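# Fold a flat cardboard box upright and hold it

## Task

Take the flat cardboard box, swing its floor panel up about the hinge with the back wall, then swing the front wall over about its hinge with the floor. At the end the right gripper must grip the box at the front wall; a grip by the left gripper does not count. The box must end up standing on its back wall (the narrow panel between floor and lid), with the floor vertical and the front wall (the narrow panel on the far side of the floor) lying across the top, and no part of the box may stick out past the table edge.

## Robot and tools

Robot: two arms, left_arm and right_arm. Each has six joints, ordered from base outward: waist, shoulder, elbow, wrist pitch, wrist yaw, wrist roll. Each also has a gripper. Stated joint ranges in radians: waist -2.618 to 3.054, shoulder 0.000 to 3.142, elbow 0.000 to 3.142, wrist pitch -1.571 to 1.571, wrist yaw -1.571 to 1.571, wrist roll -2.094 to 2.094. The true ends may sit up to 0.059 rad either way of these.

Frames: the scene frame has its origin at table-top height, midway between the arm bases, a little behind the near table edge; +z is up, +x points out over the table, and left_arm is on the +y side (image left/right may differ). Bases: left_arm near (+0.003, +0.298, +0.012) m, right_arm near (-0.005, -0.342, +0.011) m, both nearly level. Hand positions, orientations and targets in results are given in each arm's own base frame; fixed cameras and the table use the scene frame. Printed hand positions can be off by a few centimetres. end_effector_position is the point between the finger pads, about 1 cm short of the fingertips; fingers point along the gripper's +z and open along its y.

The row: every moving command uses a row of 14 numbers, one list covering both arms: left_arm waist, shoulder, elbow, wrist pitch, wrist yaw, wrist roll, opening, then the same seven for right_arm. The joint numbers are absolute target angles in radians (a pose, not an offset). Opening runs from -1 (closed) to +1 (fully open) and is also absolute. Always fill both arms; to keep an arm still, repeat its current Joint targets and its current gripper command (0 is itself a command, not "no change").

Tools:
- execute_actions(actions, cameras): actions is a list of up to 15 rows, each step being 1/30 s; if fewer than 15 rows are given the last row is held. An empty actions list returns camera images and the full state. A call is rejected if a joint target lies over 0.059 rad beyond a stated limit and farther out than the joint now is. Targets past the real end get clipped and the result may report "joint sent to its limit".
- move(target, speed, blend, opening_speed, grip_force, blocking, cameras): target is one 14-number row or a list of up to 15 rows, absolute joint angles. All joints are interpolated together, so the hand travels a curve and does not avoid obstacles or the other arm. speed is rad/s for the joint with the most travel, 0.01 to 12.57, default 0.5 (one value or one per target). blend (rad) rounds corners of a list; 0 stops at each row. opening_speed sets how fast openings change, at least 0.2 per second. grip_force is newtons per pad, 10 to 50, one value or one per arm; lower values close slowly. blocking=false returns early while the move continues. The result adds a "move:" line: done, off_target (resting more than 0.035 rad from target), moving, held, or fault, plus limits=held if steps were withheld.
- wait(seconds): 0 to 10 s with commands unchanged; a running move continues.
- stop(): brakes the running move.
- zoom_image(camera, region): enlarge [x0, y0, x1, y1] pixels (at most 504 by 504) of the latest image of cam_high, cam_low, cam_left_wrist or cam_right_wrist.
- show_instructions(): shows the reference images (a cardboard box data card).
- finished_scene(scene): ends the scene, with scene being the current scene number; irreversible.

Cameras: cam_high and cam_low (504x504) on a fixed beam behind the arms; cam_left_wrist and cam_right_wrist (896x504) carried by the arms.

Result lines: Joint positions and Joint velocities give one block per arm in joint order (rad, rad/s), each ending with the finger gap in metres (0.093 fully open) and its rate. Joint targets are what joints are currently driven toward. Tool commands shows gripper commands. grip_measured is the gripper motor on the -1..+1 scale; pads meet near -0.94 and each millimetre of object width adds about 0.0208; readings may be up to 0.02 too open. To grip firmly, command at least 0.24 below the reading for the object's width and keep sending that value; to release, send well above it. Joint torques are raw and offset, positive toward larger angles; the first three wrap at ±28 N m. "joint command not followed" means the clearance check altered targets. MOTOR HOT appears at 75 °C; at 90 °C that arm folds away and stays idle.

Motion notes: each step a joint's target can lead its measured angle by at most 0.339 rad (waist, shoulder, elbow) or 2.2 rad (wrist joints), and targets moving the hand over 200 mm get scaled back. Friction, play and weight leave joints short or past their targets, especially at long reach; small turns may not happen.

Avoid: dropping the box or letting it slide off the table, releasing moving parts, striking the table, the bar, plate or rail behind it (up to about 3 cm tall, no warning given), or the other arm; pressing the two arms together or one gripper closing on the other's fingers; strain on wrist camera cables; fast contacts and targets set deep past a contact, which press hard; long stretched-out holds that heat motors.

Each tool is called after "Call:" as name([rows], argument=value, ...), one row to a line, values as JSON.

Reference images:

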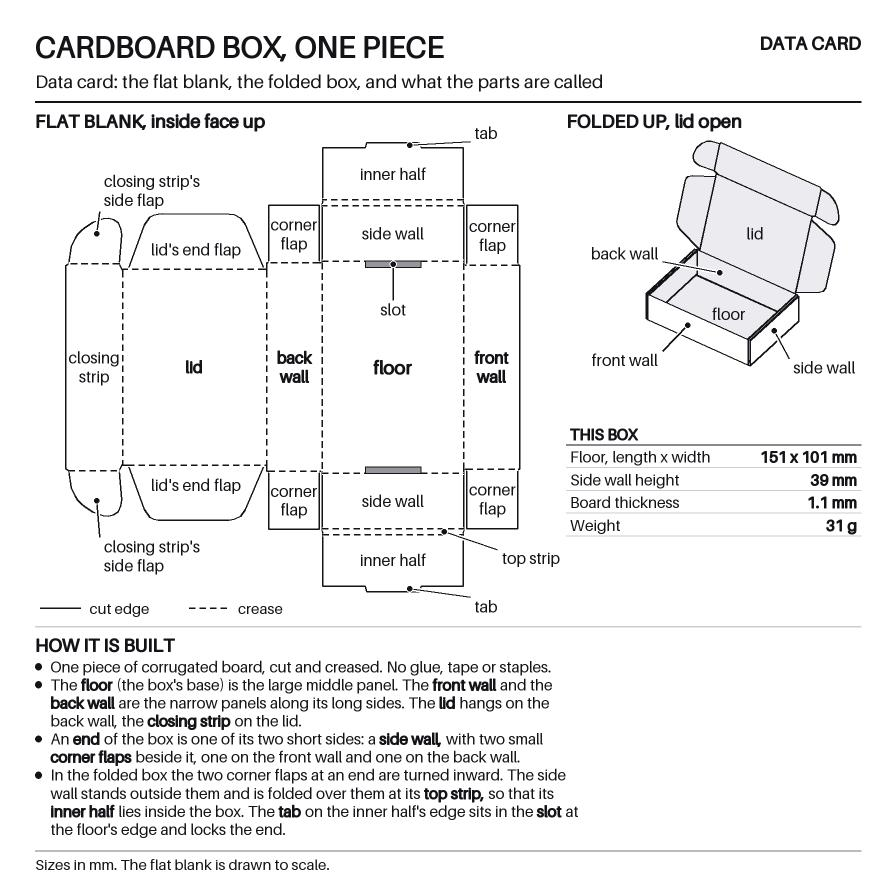

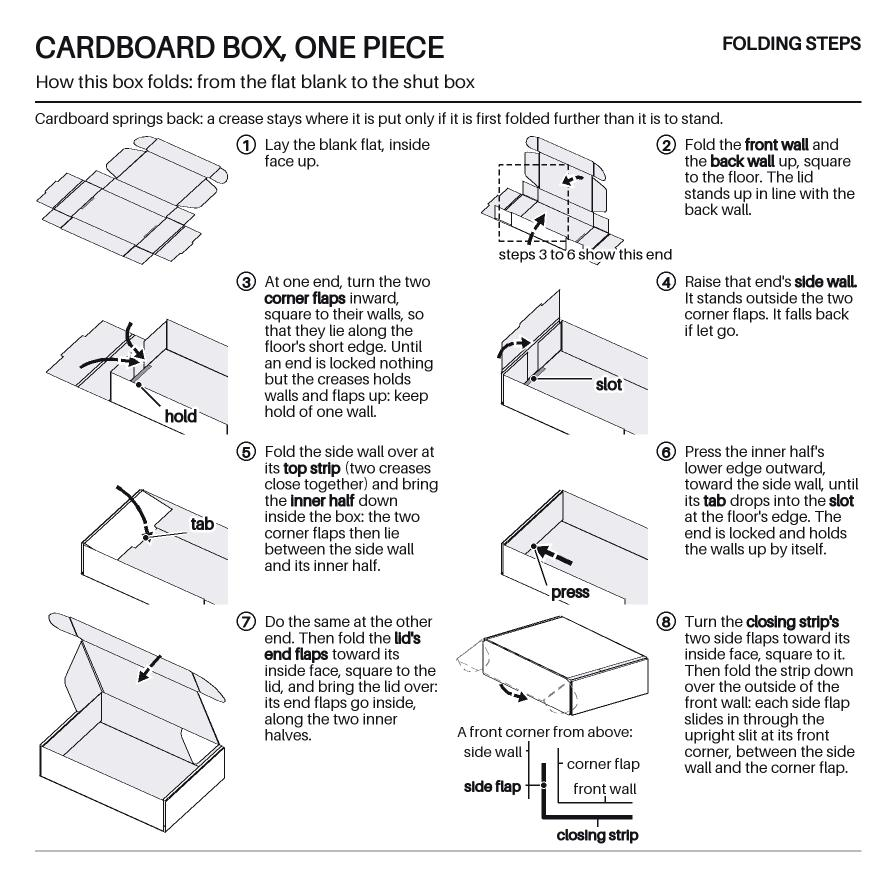

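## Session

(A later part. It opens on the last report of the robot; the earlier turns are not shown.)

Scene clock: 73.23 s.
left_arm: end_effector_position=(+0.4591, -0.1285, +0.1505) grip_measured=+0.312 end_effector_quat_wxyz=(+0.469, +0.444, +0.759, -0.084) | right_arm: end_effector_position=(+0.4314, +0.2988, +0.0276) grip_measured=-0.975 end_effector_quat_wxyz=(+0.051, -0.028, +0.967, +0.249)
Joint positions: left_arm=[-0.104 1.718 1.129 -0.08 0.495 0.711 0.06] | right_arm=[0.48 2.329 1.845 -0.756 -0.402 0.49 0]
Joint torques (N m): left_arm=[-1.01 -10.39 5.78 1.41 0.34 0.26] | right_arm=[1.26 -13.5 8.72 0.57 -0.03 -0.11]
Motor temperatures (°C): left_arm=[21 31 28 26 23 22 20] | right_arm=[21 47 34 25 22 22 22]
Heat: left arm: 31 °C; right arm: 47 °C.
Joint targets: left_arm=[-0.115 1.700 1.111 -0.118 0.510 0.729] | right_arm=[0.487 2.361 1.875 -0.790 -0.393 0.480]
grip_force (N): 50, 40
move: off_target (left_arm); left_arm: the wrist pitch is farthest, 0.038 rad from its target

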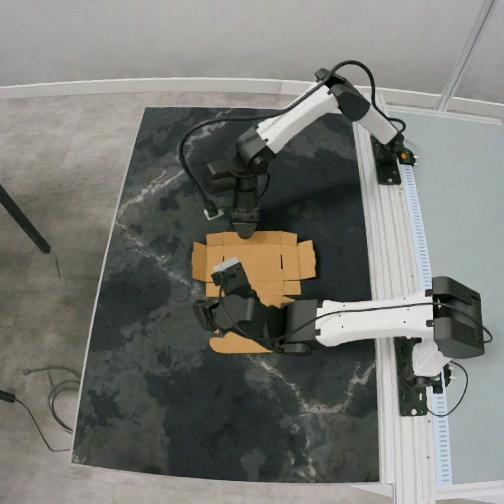

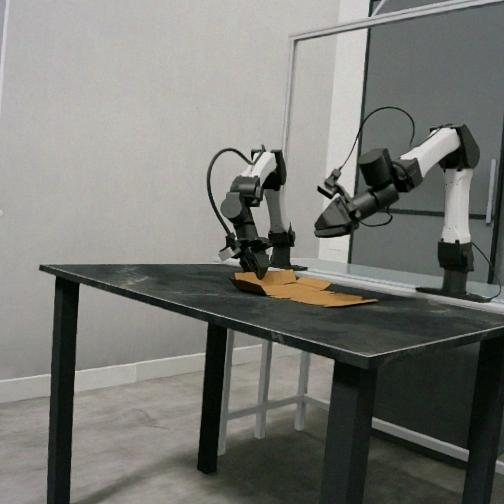

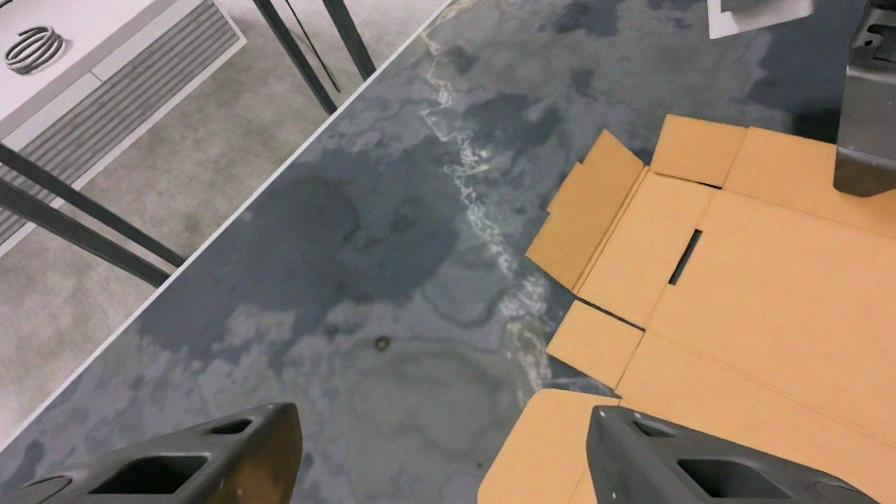

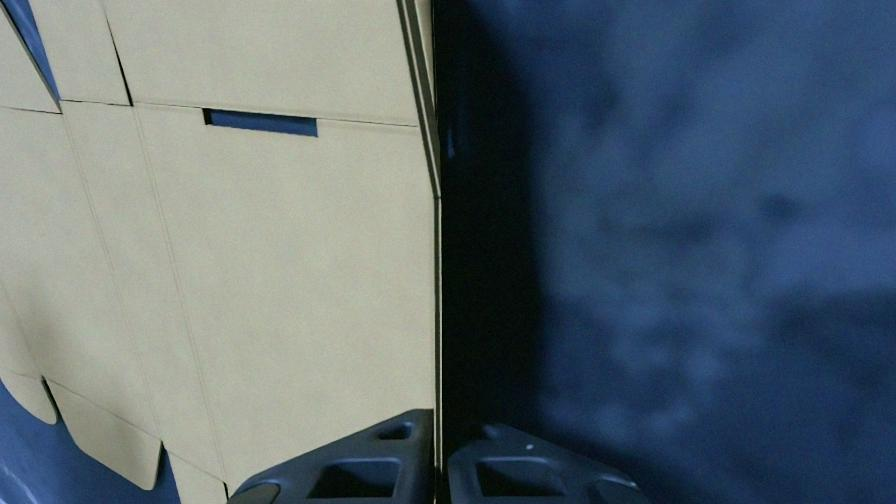

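Call:
move([
  [-0.115, 1.75, 1.111, -0.118, 0.51, 0.729, 0.31, 0.487, 2.361, 1.875, -0.79, -0.393, 0.48, 0.0],
  [-0.115, 1.80, 1.111, -0.118, 0.51, 0.729, 0.31, 0.41, 2.14, 1.861, -0.969, -0.416, 0.47, 0.0],
  [-0.115, 1.85, 1.111, -0.118, 0.51, 0.729, 0.31, 0.75, 1.70, 1.40, -0.2, 0.4, 0.5, 0.62],
  [-0.115, 1.90, 1.111, -0.118, 0.51, 0.729, 0.31, 1.187, 1.969, 0.564, 0.935, 0.974, 0.578, 0.62],
], speed=[0.5, 0.4, 0.9, 0.9], blend=[0, 0.05, 0.1, 0], cameras=["all"])

Scene clock: 85.37 s.
left_arm: end_effector_position=(+0.4583, -0.1286, +0.0741) grip_measured=+0.312 end_effector_quat_wxyz=(+0.399, +0.439, +0.797, -0.116) | right_arm: end_effector_position=(+0.2694, +0.2947, +0.0486) grip_measured=+0.618 end_effector_quat_wxyz=(+0.595, -0.013, +0.798, +0.096)
Joint positions: left_arm=[-0.104 1.887 1.129 -0.083 0.496 0.711 0.06] | right_arm=[1.179 1.95 0.569 0.895 0.946 0.55 0.075]
Joint torques (N m): left_arm=[-1.09 -8.58 5.24 1.24 0.36 0.26] | right_arm=[1.31 -8.14 3.66 2.19 0.51 0.14]
Heat: left arm: 32 °C; right arm: 48 °C.
Joint targets: left_arm=[-0.115 1.900 1.111 -0.118 0.510 0.728] | right_arm=[1.187 1.968 0.565 0.935 0.964 0.569]
grip_force (N): 50, 40
move: off_target (right_arm); blend cut to 0 rad at target 3; target 3's new numbers were sent with right_arm's wrist pitch 0.042 rad from that target; right_arm: the wrist pitch is farthest, 0.040 rad from its target

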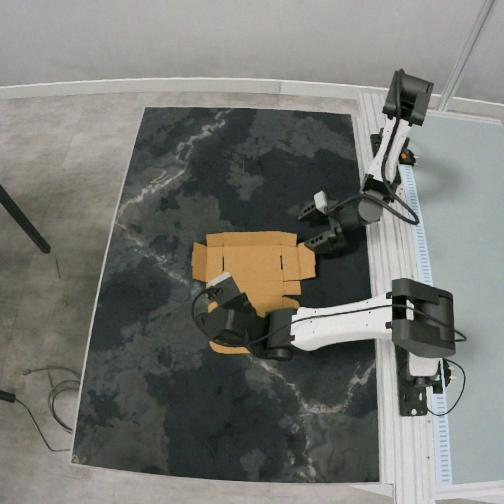

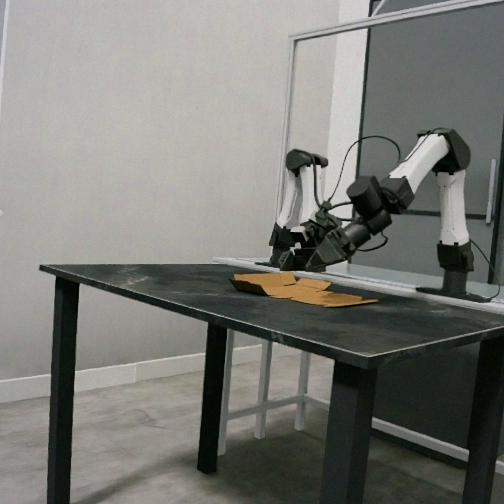

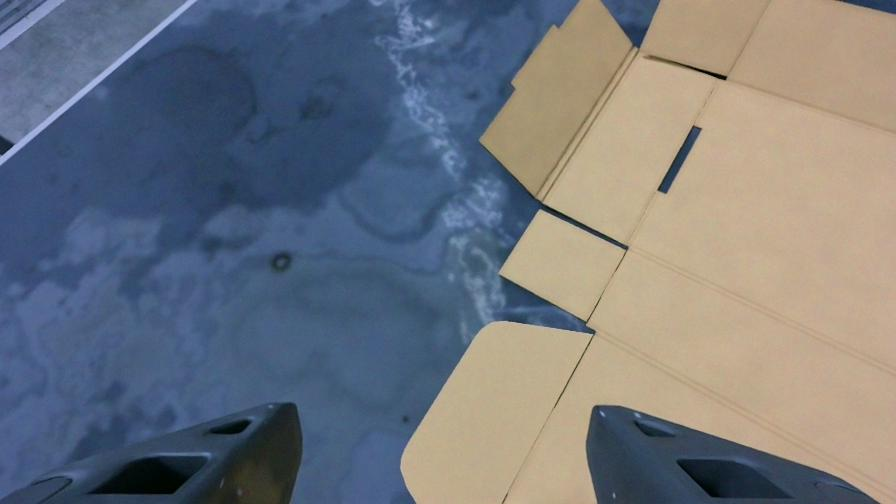

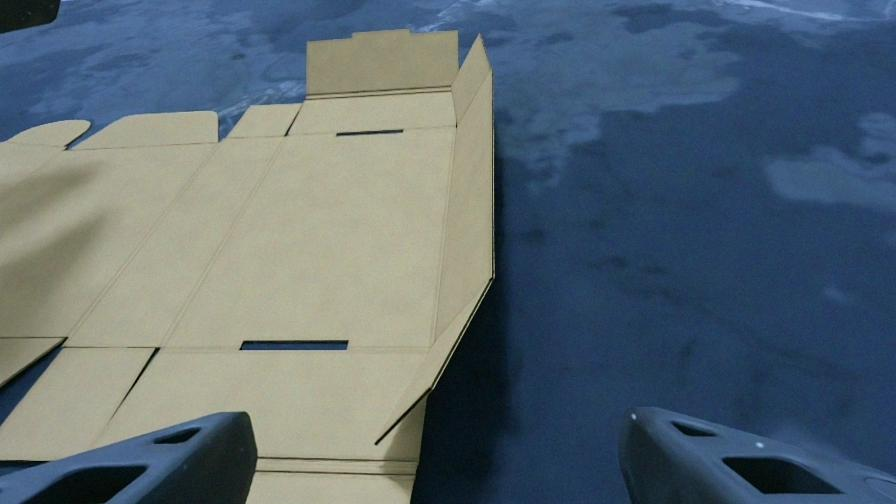

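Call:
move(target=[-0.115, 2.12, 1.111, -0.118, 0.51, 0.729, 0.31, 0.935, 2.24, 0.823, 1.08, 0.735, 0.41, 0.62], speed=0.22, cameras=["cam_high", "cam_left_wrist", "cam_right_wrist"])

Scene clock: 91.67 s.
left_arm: end_effector_position=(+0.4441, -0.1303, -0.0066) grip_measured=+0.312 end_effector_quat_wxyz=(+0.325, +0.431, +0.827, -0.157) | right_arm: end_effector_position=(+0.3651, +0.3012, +0.0242) grip_measured=+0.618 end_effector_quat_wxyz=(+0.604, +0.006, +0.792, +0.087)
Joint positions: left_arm=[-0.104 2.075 1.129 -0.071 0.518 0.706 0.06] | right_arm=[0.94 2.21 0.802 1.045 0.77 0.409 0.075]
Joint torques (N m): left_arm=[-1.02 -6.54 4.38 0.86 0.19 0.27] | right_arm=[0.09 -9.46 5.57 2.3 -0.08 0.02]
Heat: left arm: 32 °C; right arm: 48 °C.
Joint targets: left_arm=[-0.115 2.119 1.111 -0.118 0.510 0.723] | right_arm=[0.935 2.241 0.823 1.080 0.739 0.410]
grip_force (N): 50, 40
move: off_target (left_arm); left_arm: the wrist pitch is farthest, 0.047 rad from its target
Images, in order (width x height): cam_high 504x504, cam_left_wrist 896x504, cam_right_wrist 896x504.

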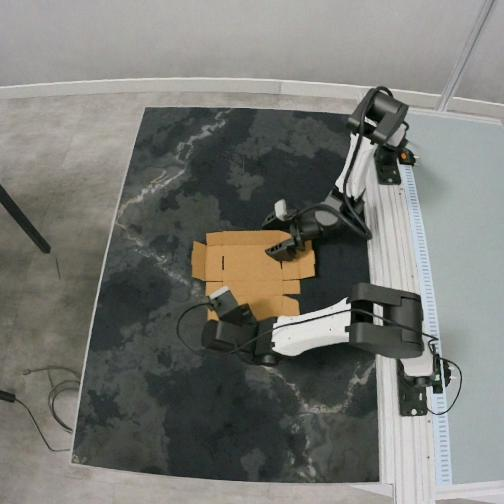

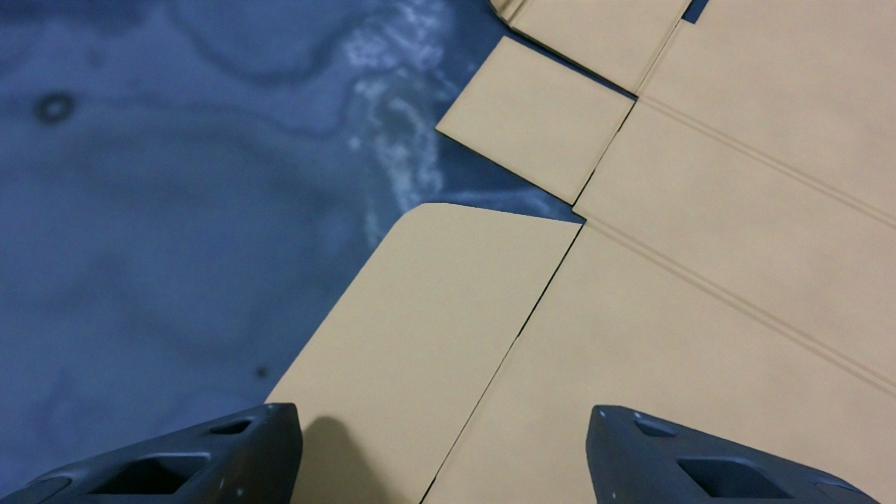

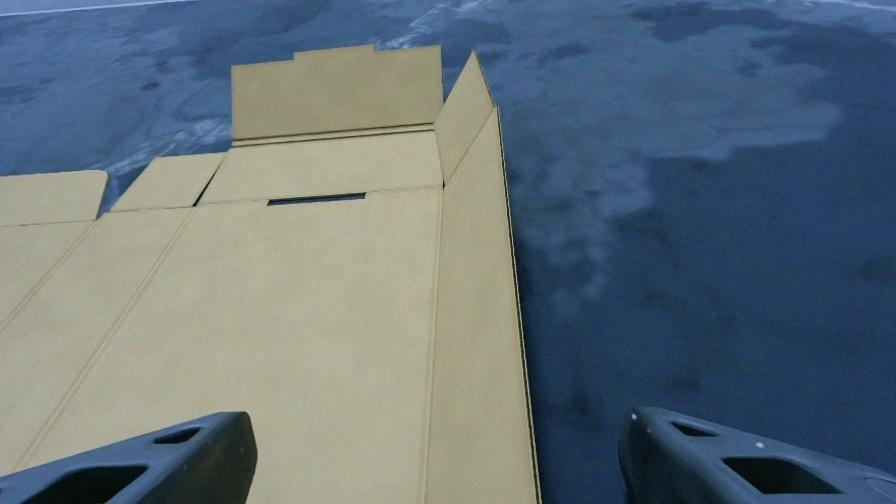

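Call:
move(target=[-0.115, 2.12, 1.111, -0.118, 0.51, 0.729, 0.31, 0.935, 2.24, 0.823, 1.08, 0.735, 0.41, -1.0], speed=0.2, opening_speed=1.2, cameras=["cam_right_wrist"])

Scene clock: 95.90 s.
left_arm: end_effector_position=(+0.4450, -0.1308, -0.0068) grip_measured=+0.312 end_effector_quat_wxyz=(+0.327, +0.431, +0.826, -0.157) | right_arm: end_effector_position=(+0.3677, +0.2992, +0.0237) grip_measured=-0.974 end_effector_quat_wxyz=(+0.604, +0.007, +0.792, +0.088)
Joint positions: left_arm=[-0.104 2.078 1.129 -0.064 0.521 0.706 0.06] | right_arm=[0.931 2.213 0.802 1.051 0.762 0.408 0]
Joint torques (N m): left_arm=[-1.07 -6.75 4.38 0.78 0.15 0.3] | right_arm=[0.92 -9.84 5.59 2.24 0.01 0]
Heat: left arm: 32 °C; right arm: 47 °C.
Joint targets: left_arm=[-0.115 2.121 1.111 -0.118 0.510 0.727] | right_arm=[0.935 2.240 0.823 1.080 0.740 0.409]
grip_force (N): 50, 40
move: off_target (left_arm); left_arm: the wrist pitch is farthest, 0.054 rad from its target
Images, in order (width x height): cam_right_wrist 896x504.

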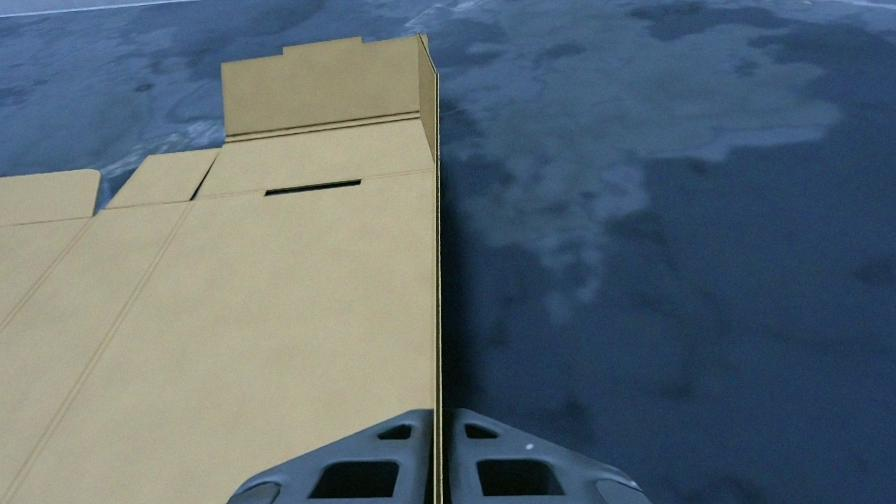

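Call:
move([
  [-0.115, 2.15, 1.111, -0.118, 0.51, 0.729, 0.31, 0.99, 2.11, 0.89, 0.825, 0.89, 0.18, -1.0],
  [-0.115, 2.15, 1.111, -0.118, 0.51, 0.729, 0.31, 1.038, 2.10, 1.003, 0.66, 1.0, -0.045, -1.0],
  [-0.115, 2.15, 1.111, -0.118, 0.51, 0.729, 0.31, 1.085, 2.165, 1.135, 0.55, 1.11, -0.285, -1.0],
], speed=0.28, blend=0.05, cameras=["cam_low", "cam_left_wrist", "cam_right_wrist"])

Scene clock: 120.63 s.
left_arm: end_effector_position=(+0.4464, -0.1343, -0.0078) grip_measured=+0.312 end_effector_quat_wxyz=(+0.335, +0.435, +0.819, -0.166) | right_arm: end_effector_position=(+0.3623, +0.3359, +0.0883) grip_measured=-0.975 end_effector_quat_wxyz=(+0.586, -0.218, +0.740, -0.247)
Joint positions: left_arm=[-0.104 2.091 1.129 -0.04 0.544 0.709 0.06] | right_arm=[1.061 2.148 1.109 0.572 1.132 -0.257 0]
Joint torques (N m): left_arm=[-0.99 -5.18 4.38 0.57 0.05 0.28] | right_arm=[2.81 -12.16 7.58 1.43 0.12 -0.15]
Motor temperatures (°C): left_arm=[21 31 27 25 23 22 20] | right_arm=[21 47 34 32 22 22 22]
Heat: left arm: 31 °C; right arm: 47 °C.
Joint targets: left_arm=[-0.115 2.150 1.111 -0.118 0.519 0.730] | right_arm=[1.085 2.165 1.136 0.551 1.111 -0.275]
grip_force (N): 50, 40
move: off_target (left_arm); left_arm: the wrist pitch is farthest, 0.078 rad from its target
Images, in order (width x height): cam_low 504x504, cam_left_wrist 896x504, cam_right_wrist 896x504.

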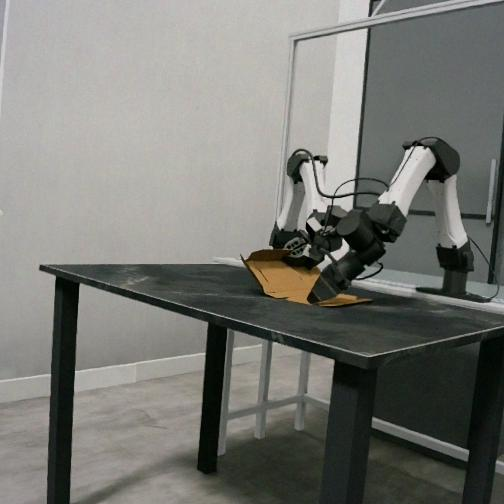

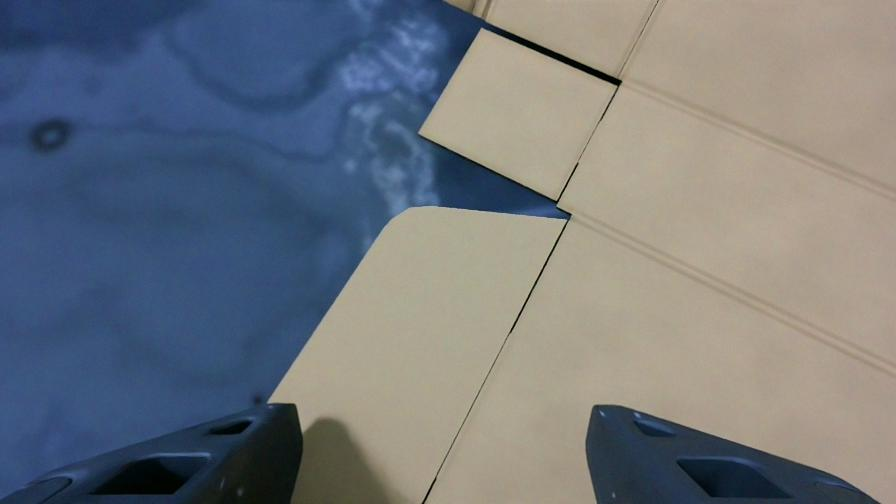

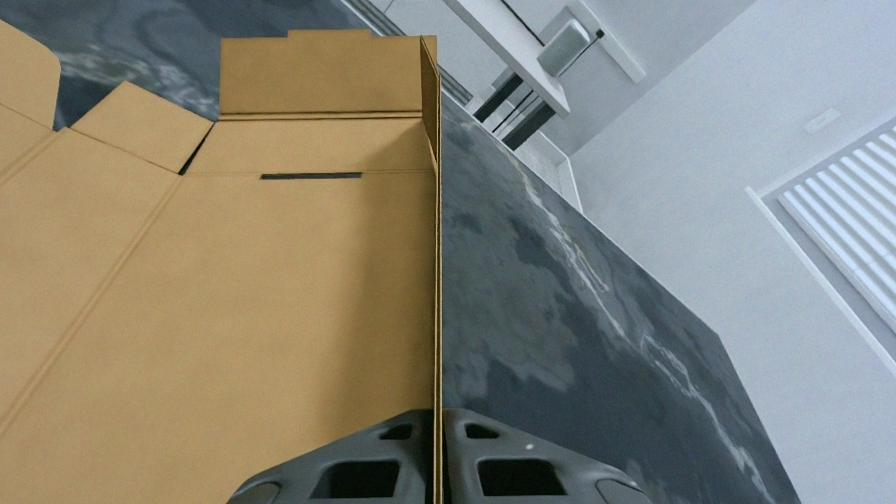

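Call:
move([
  [-0.115, 2.15, 1.111, -0.118, 0.51, 0.729, 0.31, 1.135, 2.25, 1.275, 0.535, 1.215, -0.585, -1.0],
  [-0.115, 2.15, 1.111, -0.118, 0.51, 0.729, 0.31, 1.172, 2.38, 1.405, 0.685, 1.31, -1.005, -1.0],
  [-0.115, 2.15, 1.111, -0.118, 0.51, 0.729, 0.31, 1.202, 2.557, 1.53, 1.06, 1.365, -1.655, -1.0],
], speed=0.3, blend=0.05, cameras=["cam_high", "cam_low", "cam_left_wrist", "cam_right_wrist"])

Call:
zoom_image(camera="cam_low", region=[250, 235, 380, 315])

Scene clock: 127.27 s.
left_arm: end_effector_position=(+0.4463, -0.1354, -0.0076) grip_measured=+0.312 end_effector_quat_wxyz=(+0.336, +0.436, +0.818, -0.169) | right_arm: end_effector_position=(+0.3536, +0.4195, +0.1025) grip_measured=-0.975 end_effector_quat_wxyz=(+0.455, -0.440, +0.547, -0.547)
Joint positions: left_arm=[-0.104 2.092 1.129 -0.037 0.551 0.709 0.06] | right_arm=[1.176 2.513 1.515 1.066 1.376 -1.622 0]
Joint torques (N m): left_arm=[-1.03 -5.45 4.27 0.56 -0.09 0.29] | right_arm=[2.95 -12.56 6.64 1.45 -0.09 -0.25]
Heat: left arm: 31 °C; right arm: 48 °C.
Joint targets: left_arm=[-0.115 2.150 1.111 -0.117 0.510 0.729] | right_arm=[1.202 2.557 1.529 1.059 1.364 -1.655]
grip_force (N): 50, 40
move: off_target (left_arm, right_arm); left_arm: the wrist pitch is farthest, 0.081 rad from its target; right_arm: the shoulder is farthest, 0.044 rad from its target

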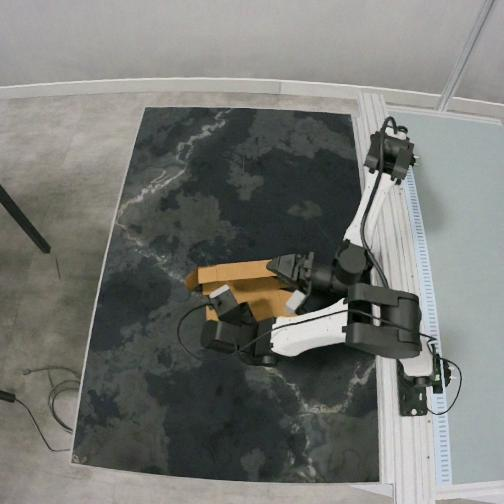

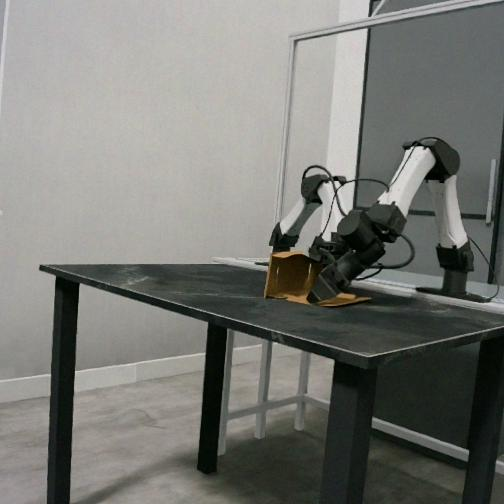

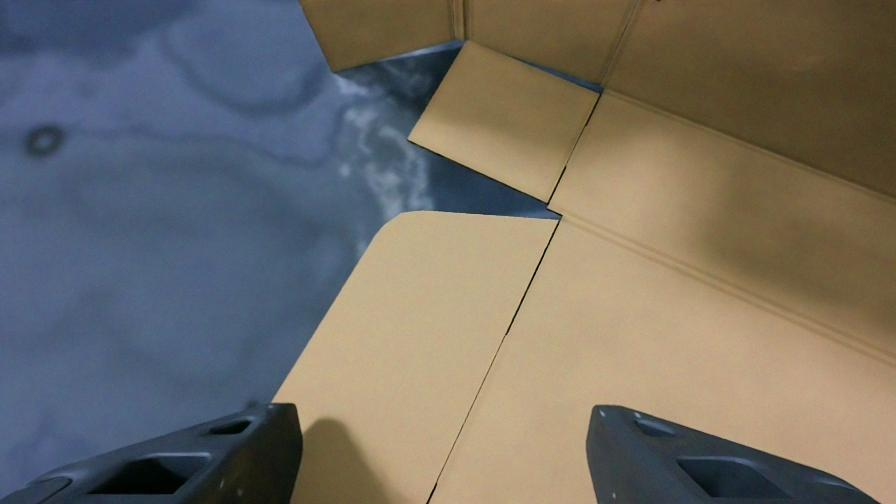

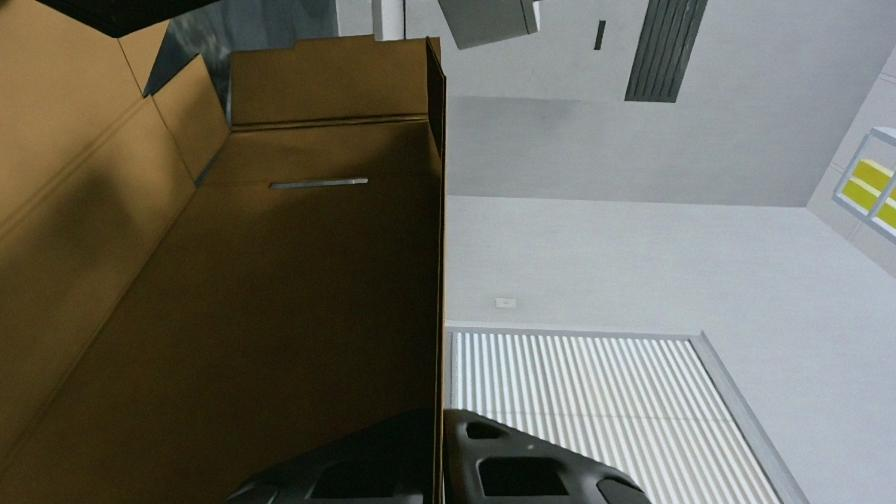

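Scaled by 3.877 from the camera's 504x504 image, which has a finer 720x720 frame.

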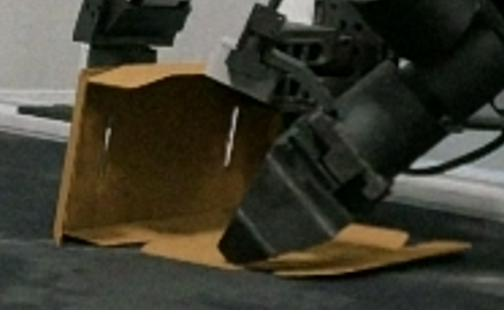

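Call:
move([
  [-0.10, 1.90, 1.111, -0.10, 0.57, 0.72, 0.31, 1.20, 2.572, 1.53, 1.08, 1.365, -1.655, -1.0],
  [0.25, 1.65, 0.95, 0.3, 1.0, 0.3, 0.31, 1.20, 2.572, 1.53, 1.08, 1.365, -1.655, -1.0],
  [0.45, 1.60, 0.843, 0.73, 1.45, 0.0, 0.31, 1.20, 2.572, 1.53, 1.08, 1.365, -1.655, -1.0],
], speed=[0.3, 0.8, 0.8], blend=[0.02, 0.1, 0], cameras=["cam_high", "cam_low", "cam_left_wrist", "cam_right_wrist"])

Call:
zoom_image(camera="cam_low", region=[250, 235, 380, 315])

Call:
zoom_image(camera="cam_left_wrist", region=[380, 320, 700, 504])

Scene clock: 132.17 s.
left_arm: end_effector_position=(+0.3871, +0.0004, +0.2462) grip_measured=+0.312 end_effector_quat_wxyz=(+0.612, +0.320, +0.634, -0.347) | right_arm: end_effector_position=(+0.3484, +0.4237, +0.1016) grip_measured=-0.975 end_effector_quat_wxyz=(+0.462, -0.440, +0.545, -0.543)
Joint positions: left_arm=[0.446 1.618 0.86 0.694 1.429 0.014 0.06] | right_arm=[1.189 2.521 1.515 1.094 1.374 -1.631 0]
Joint torques (N m): left_arm=[-0.02 -8.88 5.19 1.82 0.14 -0.08] | right_arm=[1.65 -11.85 6.63 1.39 -0.09 -0.17]
Heat: left arm: 31 °C; right arm: 48 °C.
Joint targets: left_arm=[0.449 1.600 0.844 0.730 1.440 -0.001] | right_arm=[1.200 2.572 1.530 1.081 1.365 -1.655]
grip_force (N): 50, 40
move: off_target (left_arm, right_arm); left_arm: the wrist pitch is farthest, 0.036 rad from its target; right_arm: the shoulder is farthest, 0.051 rad from its target

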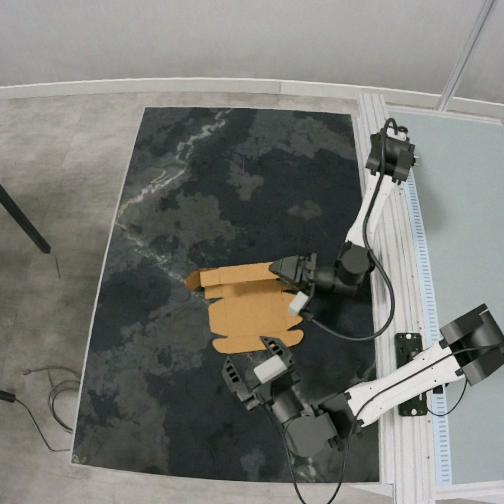

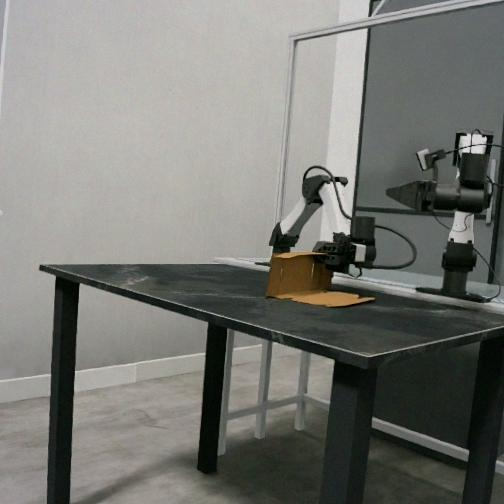

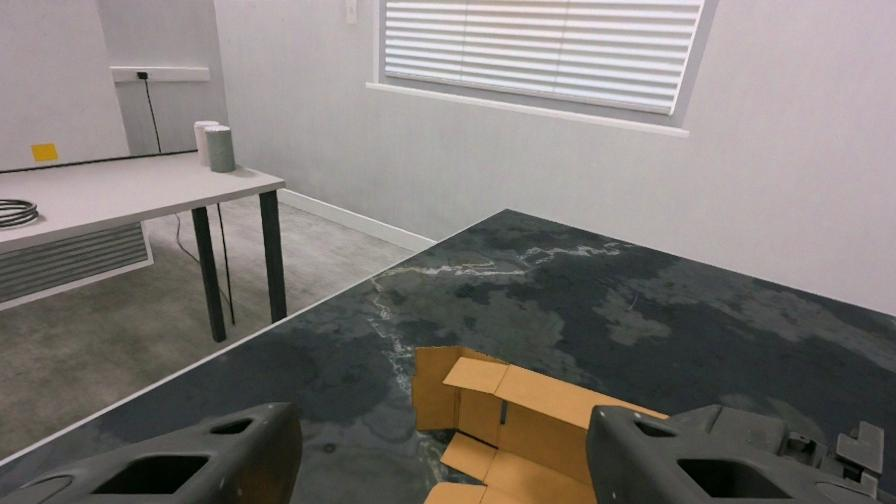

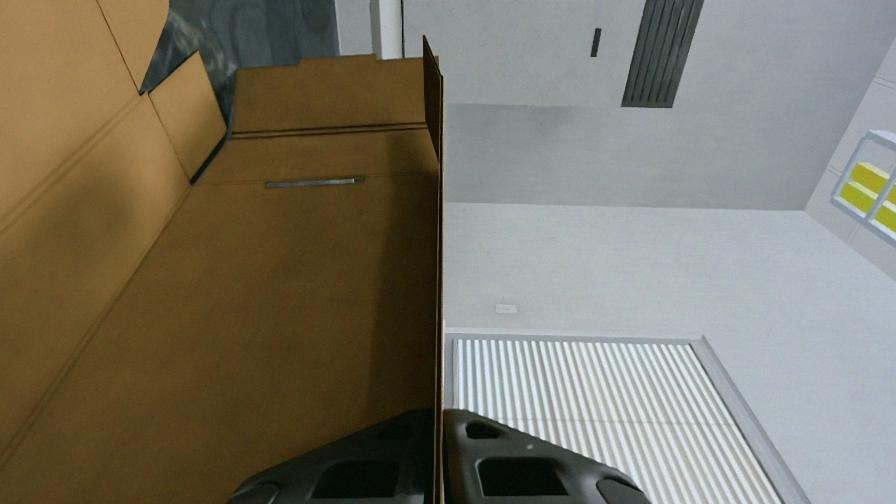

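Scaled by 3.877 from the camera's 504x504 image, which has a finer 720x720 frame.

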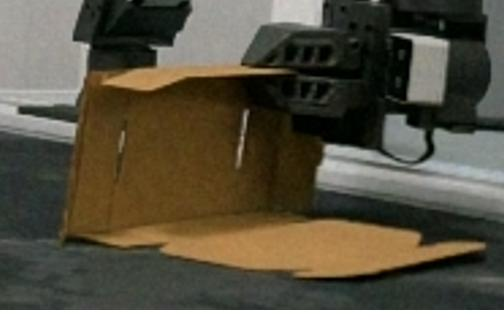

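Scaled by 1.575 from the camera's 896x504 image, which has a finer 1280x720 frame.

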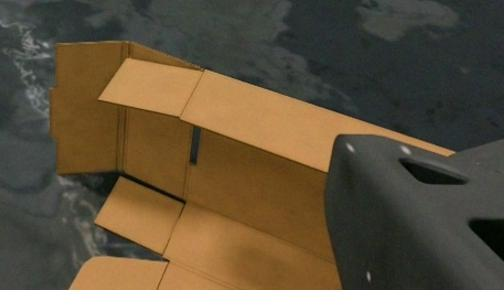

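Call:
finished_scene(scene=2)

The scene is finished: the task was done.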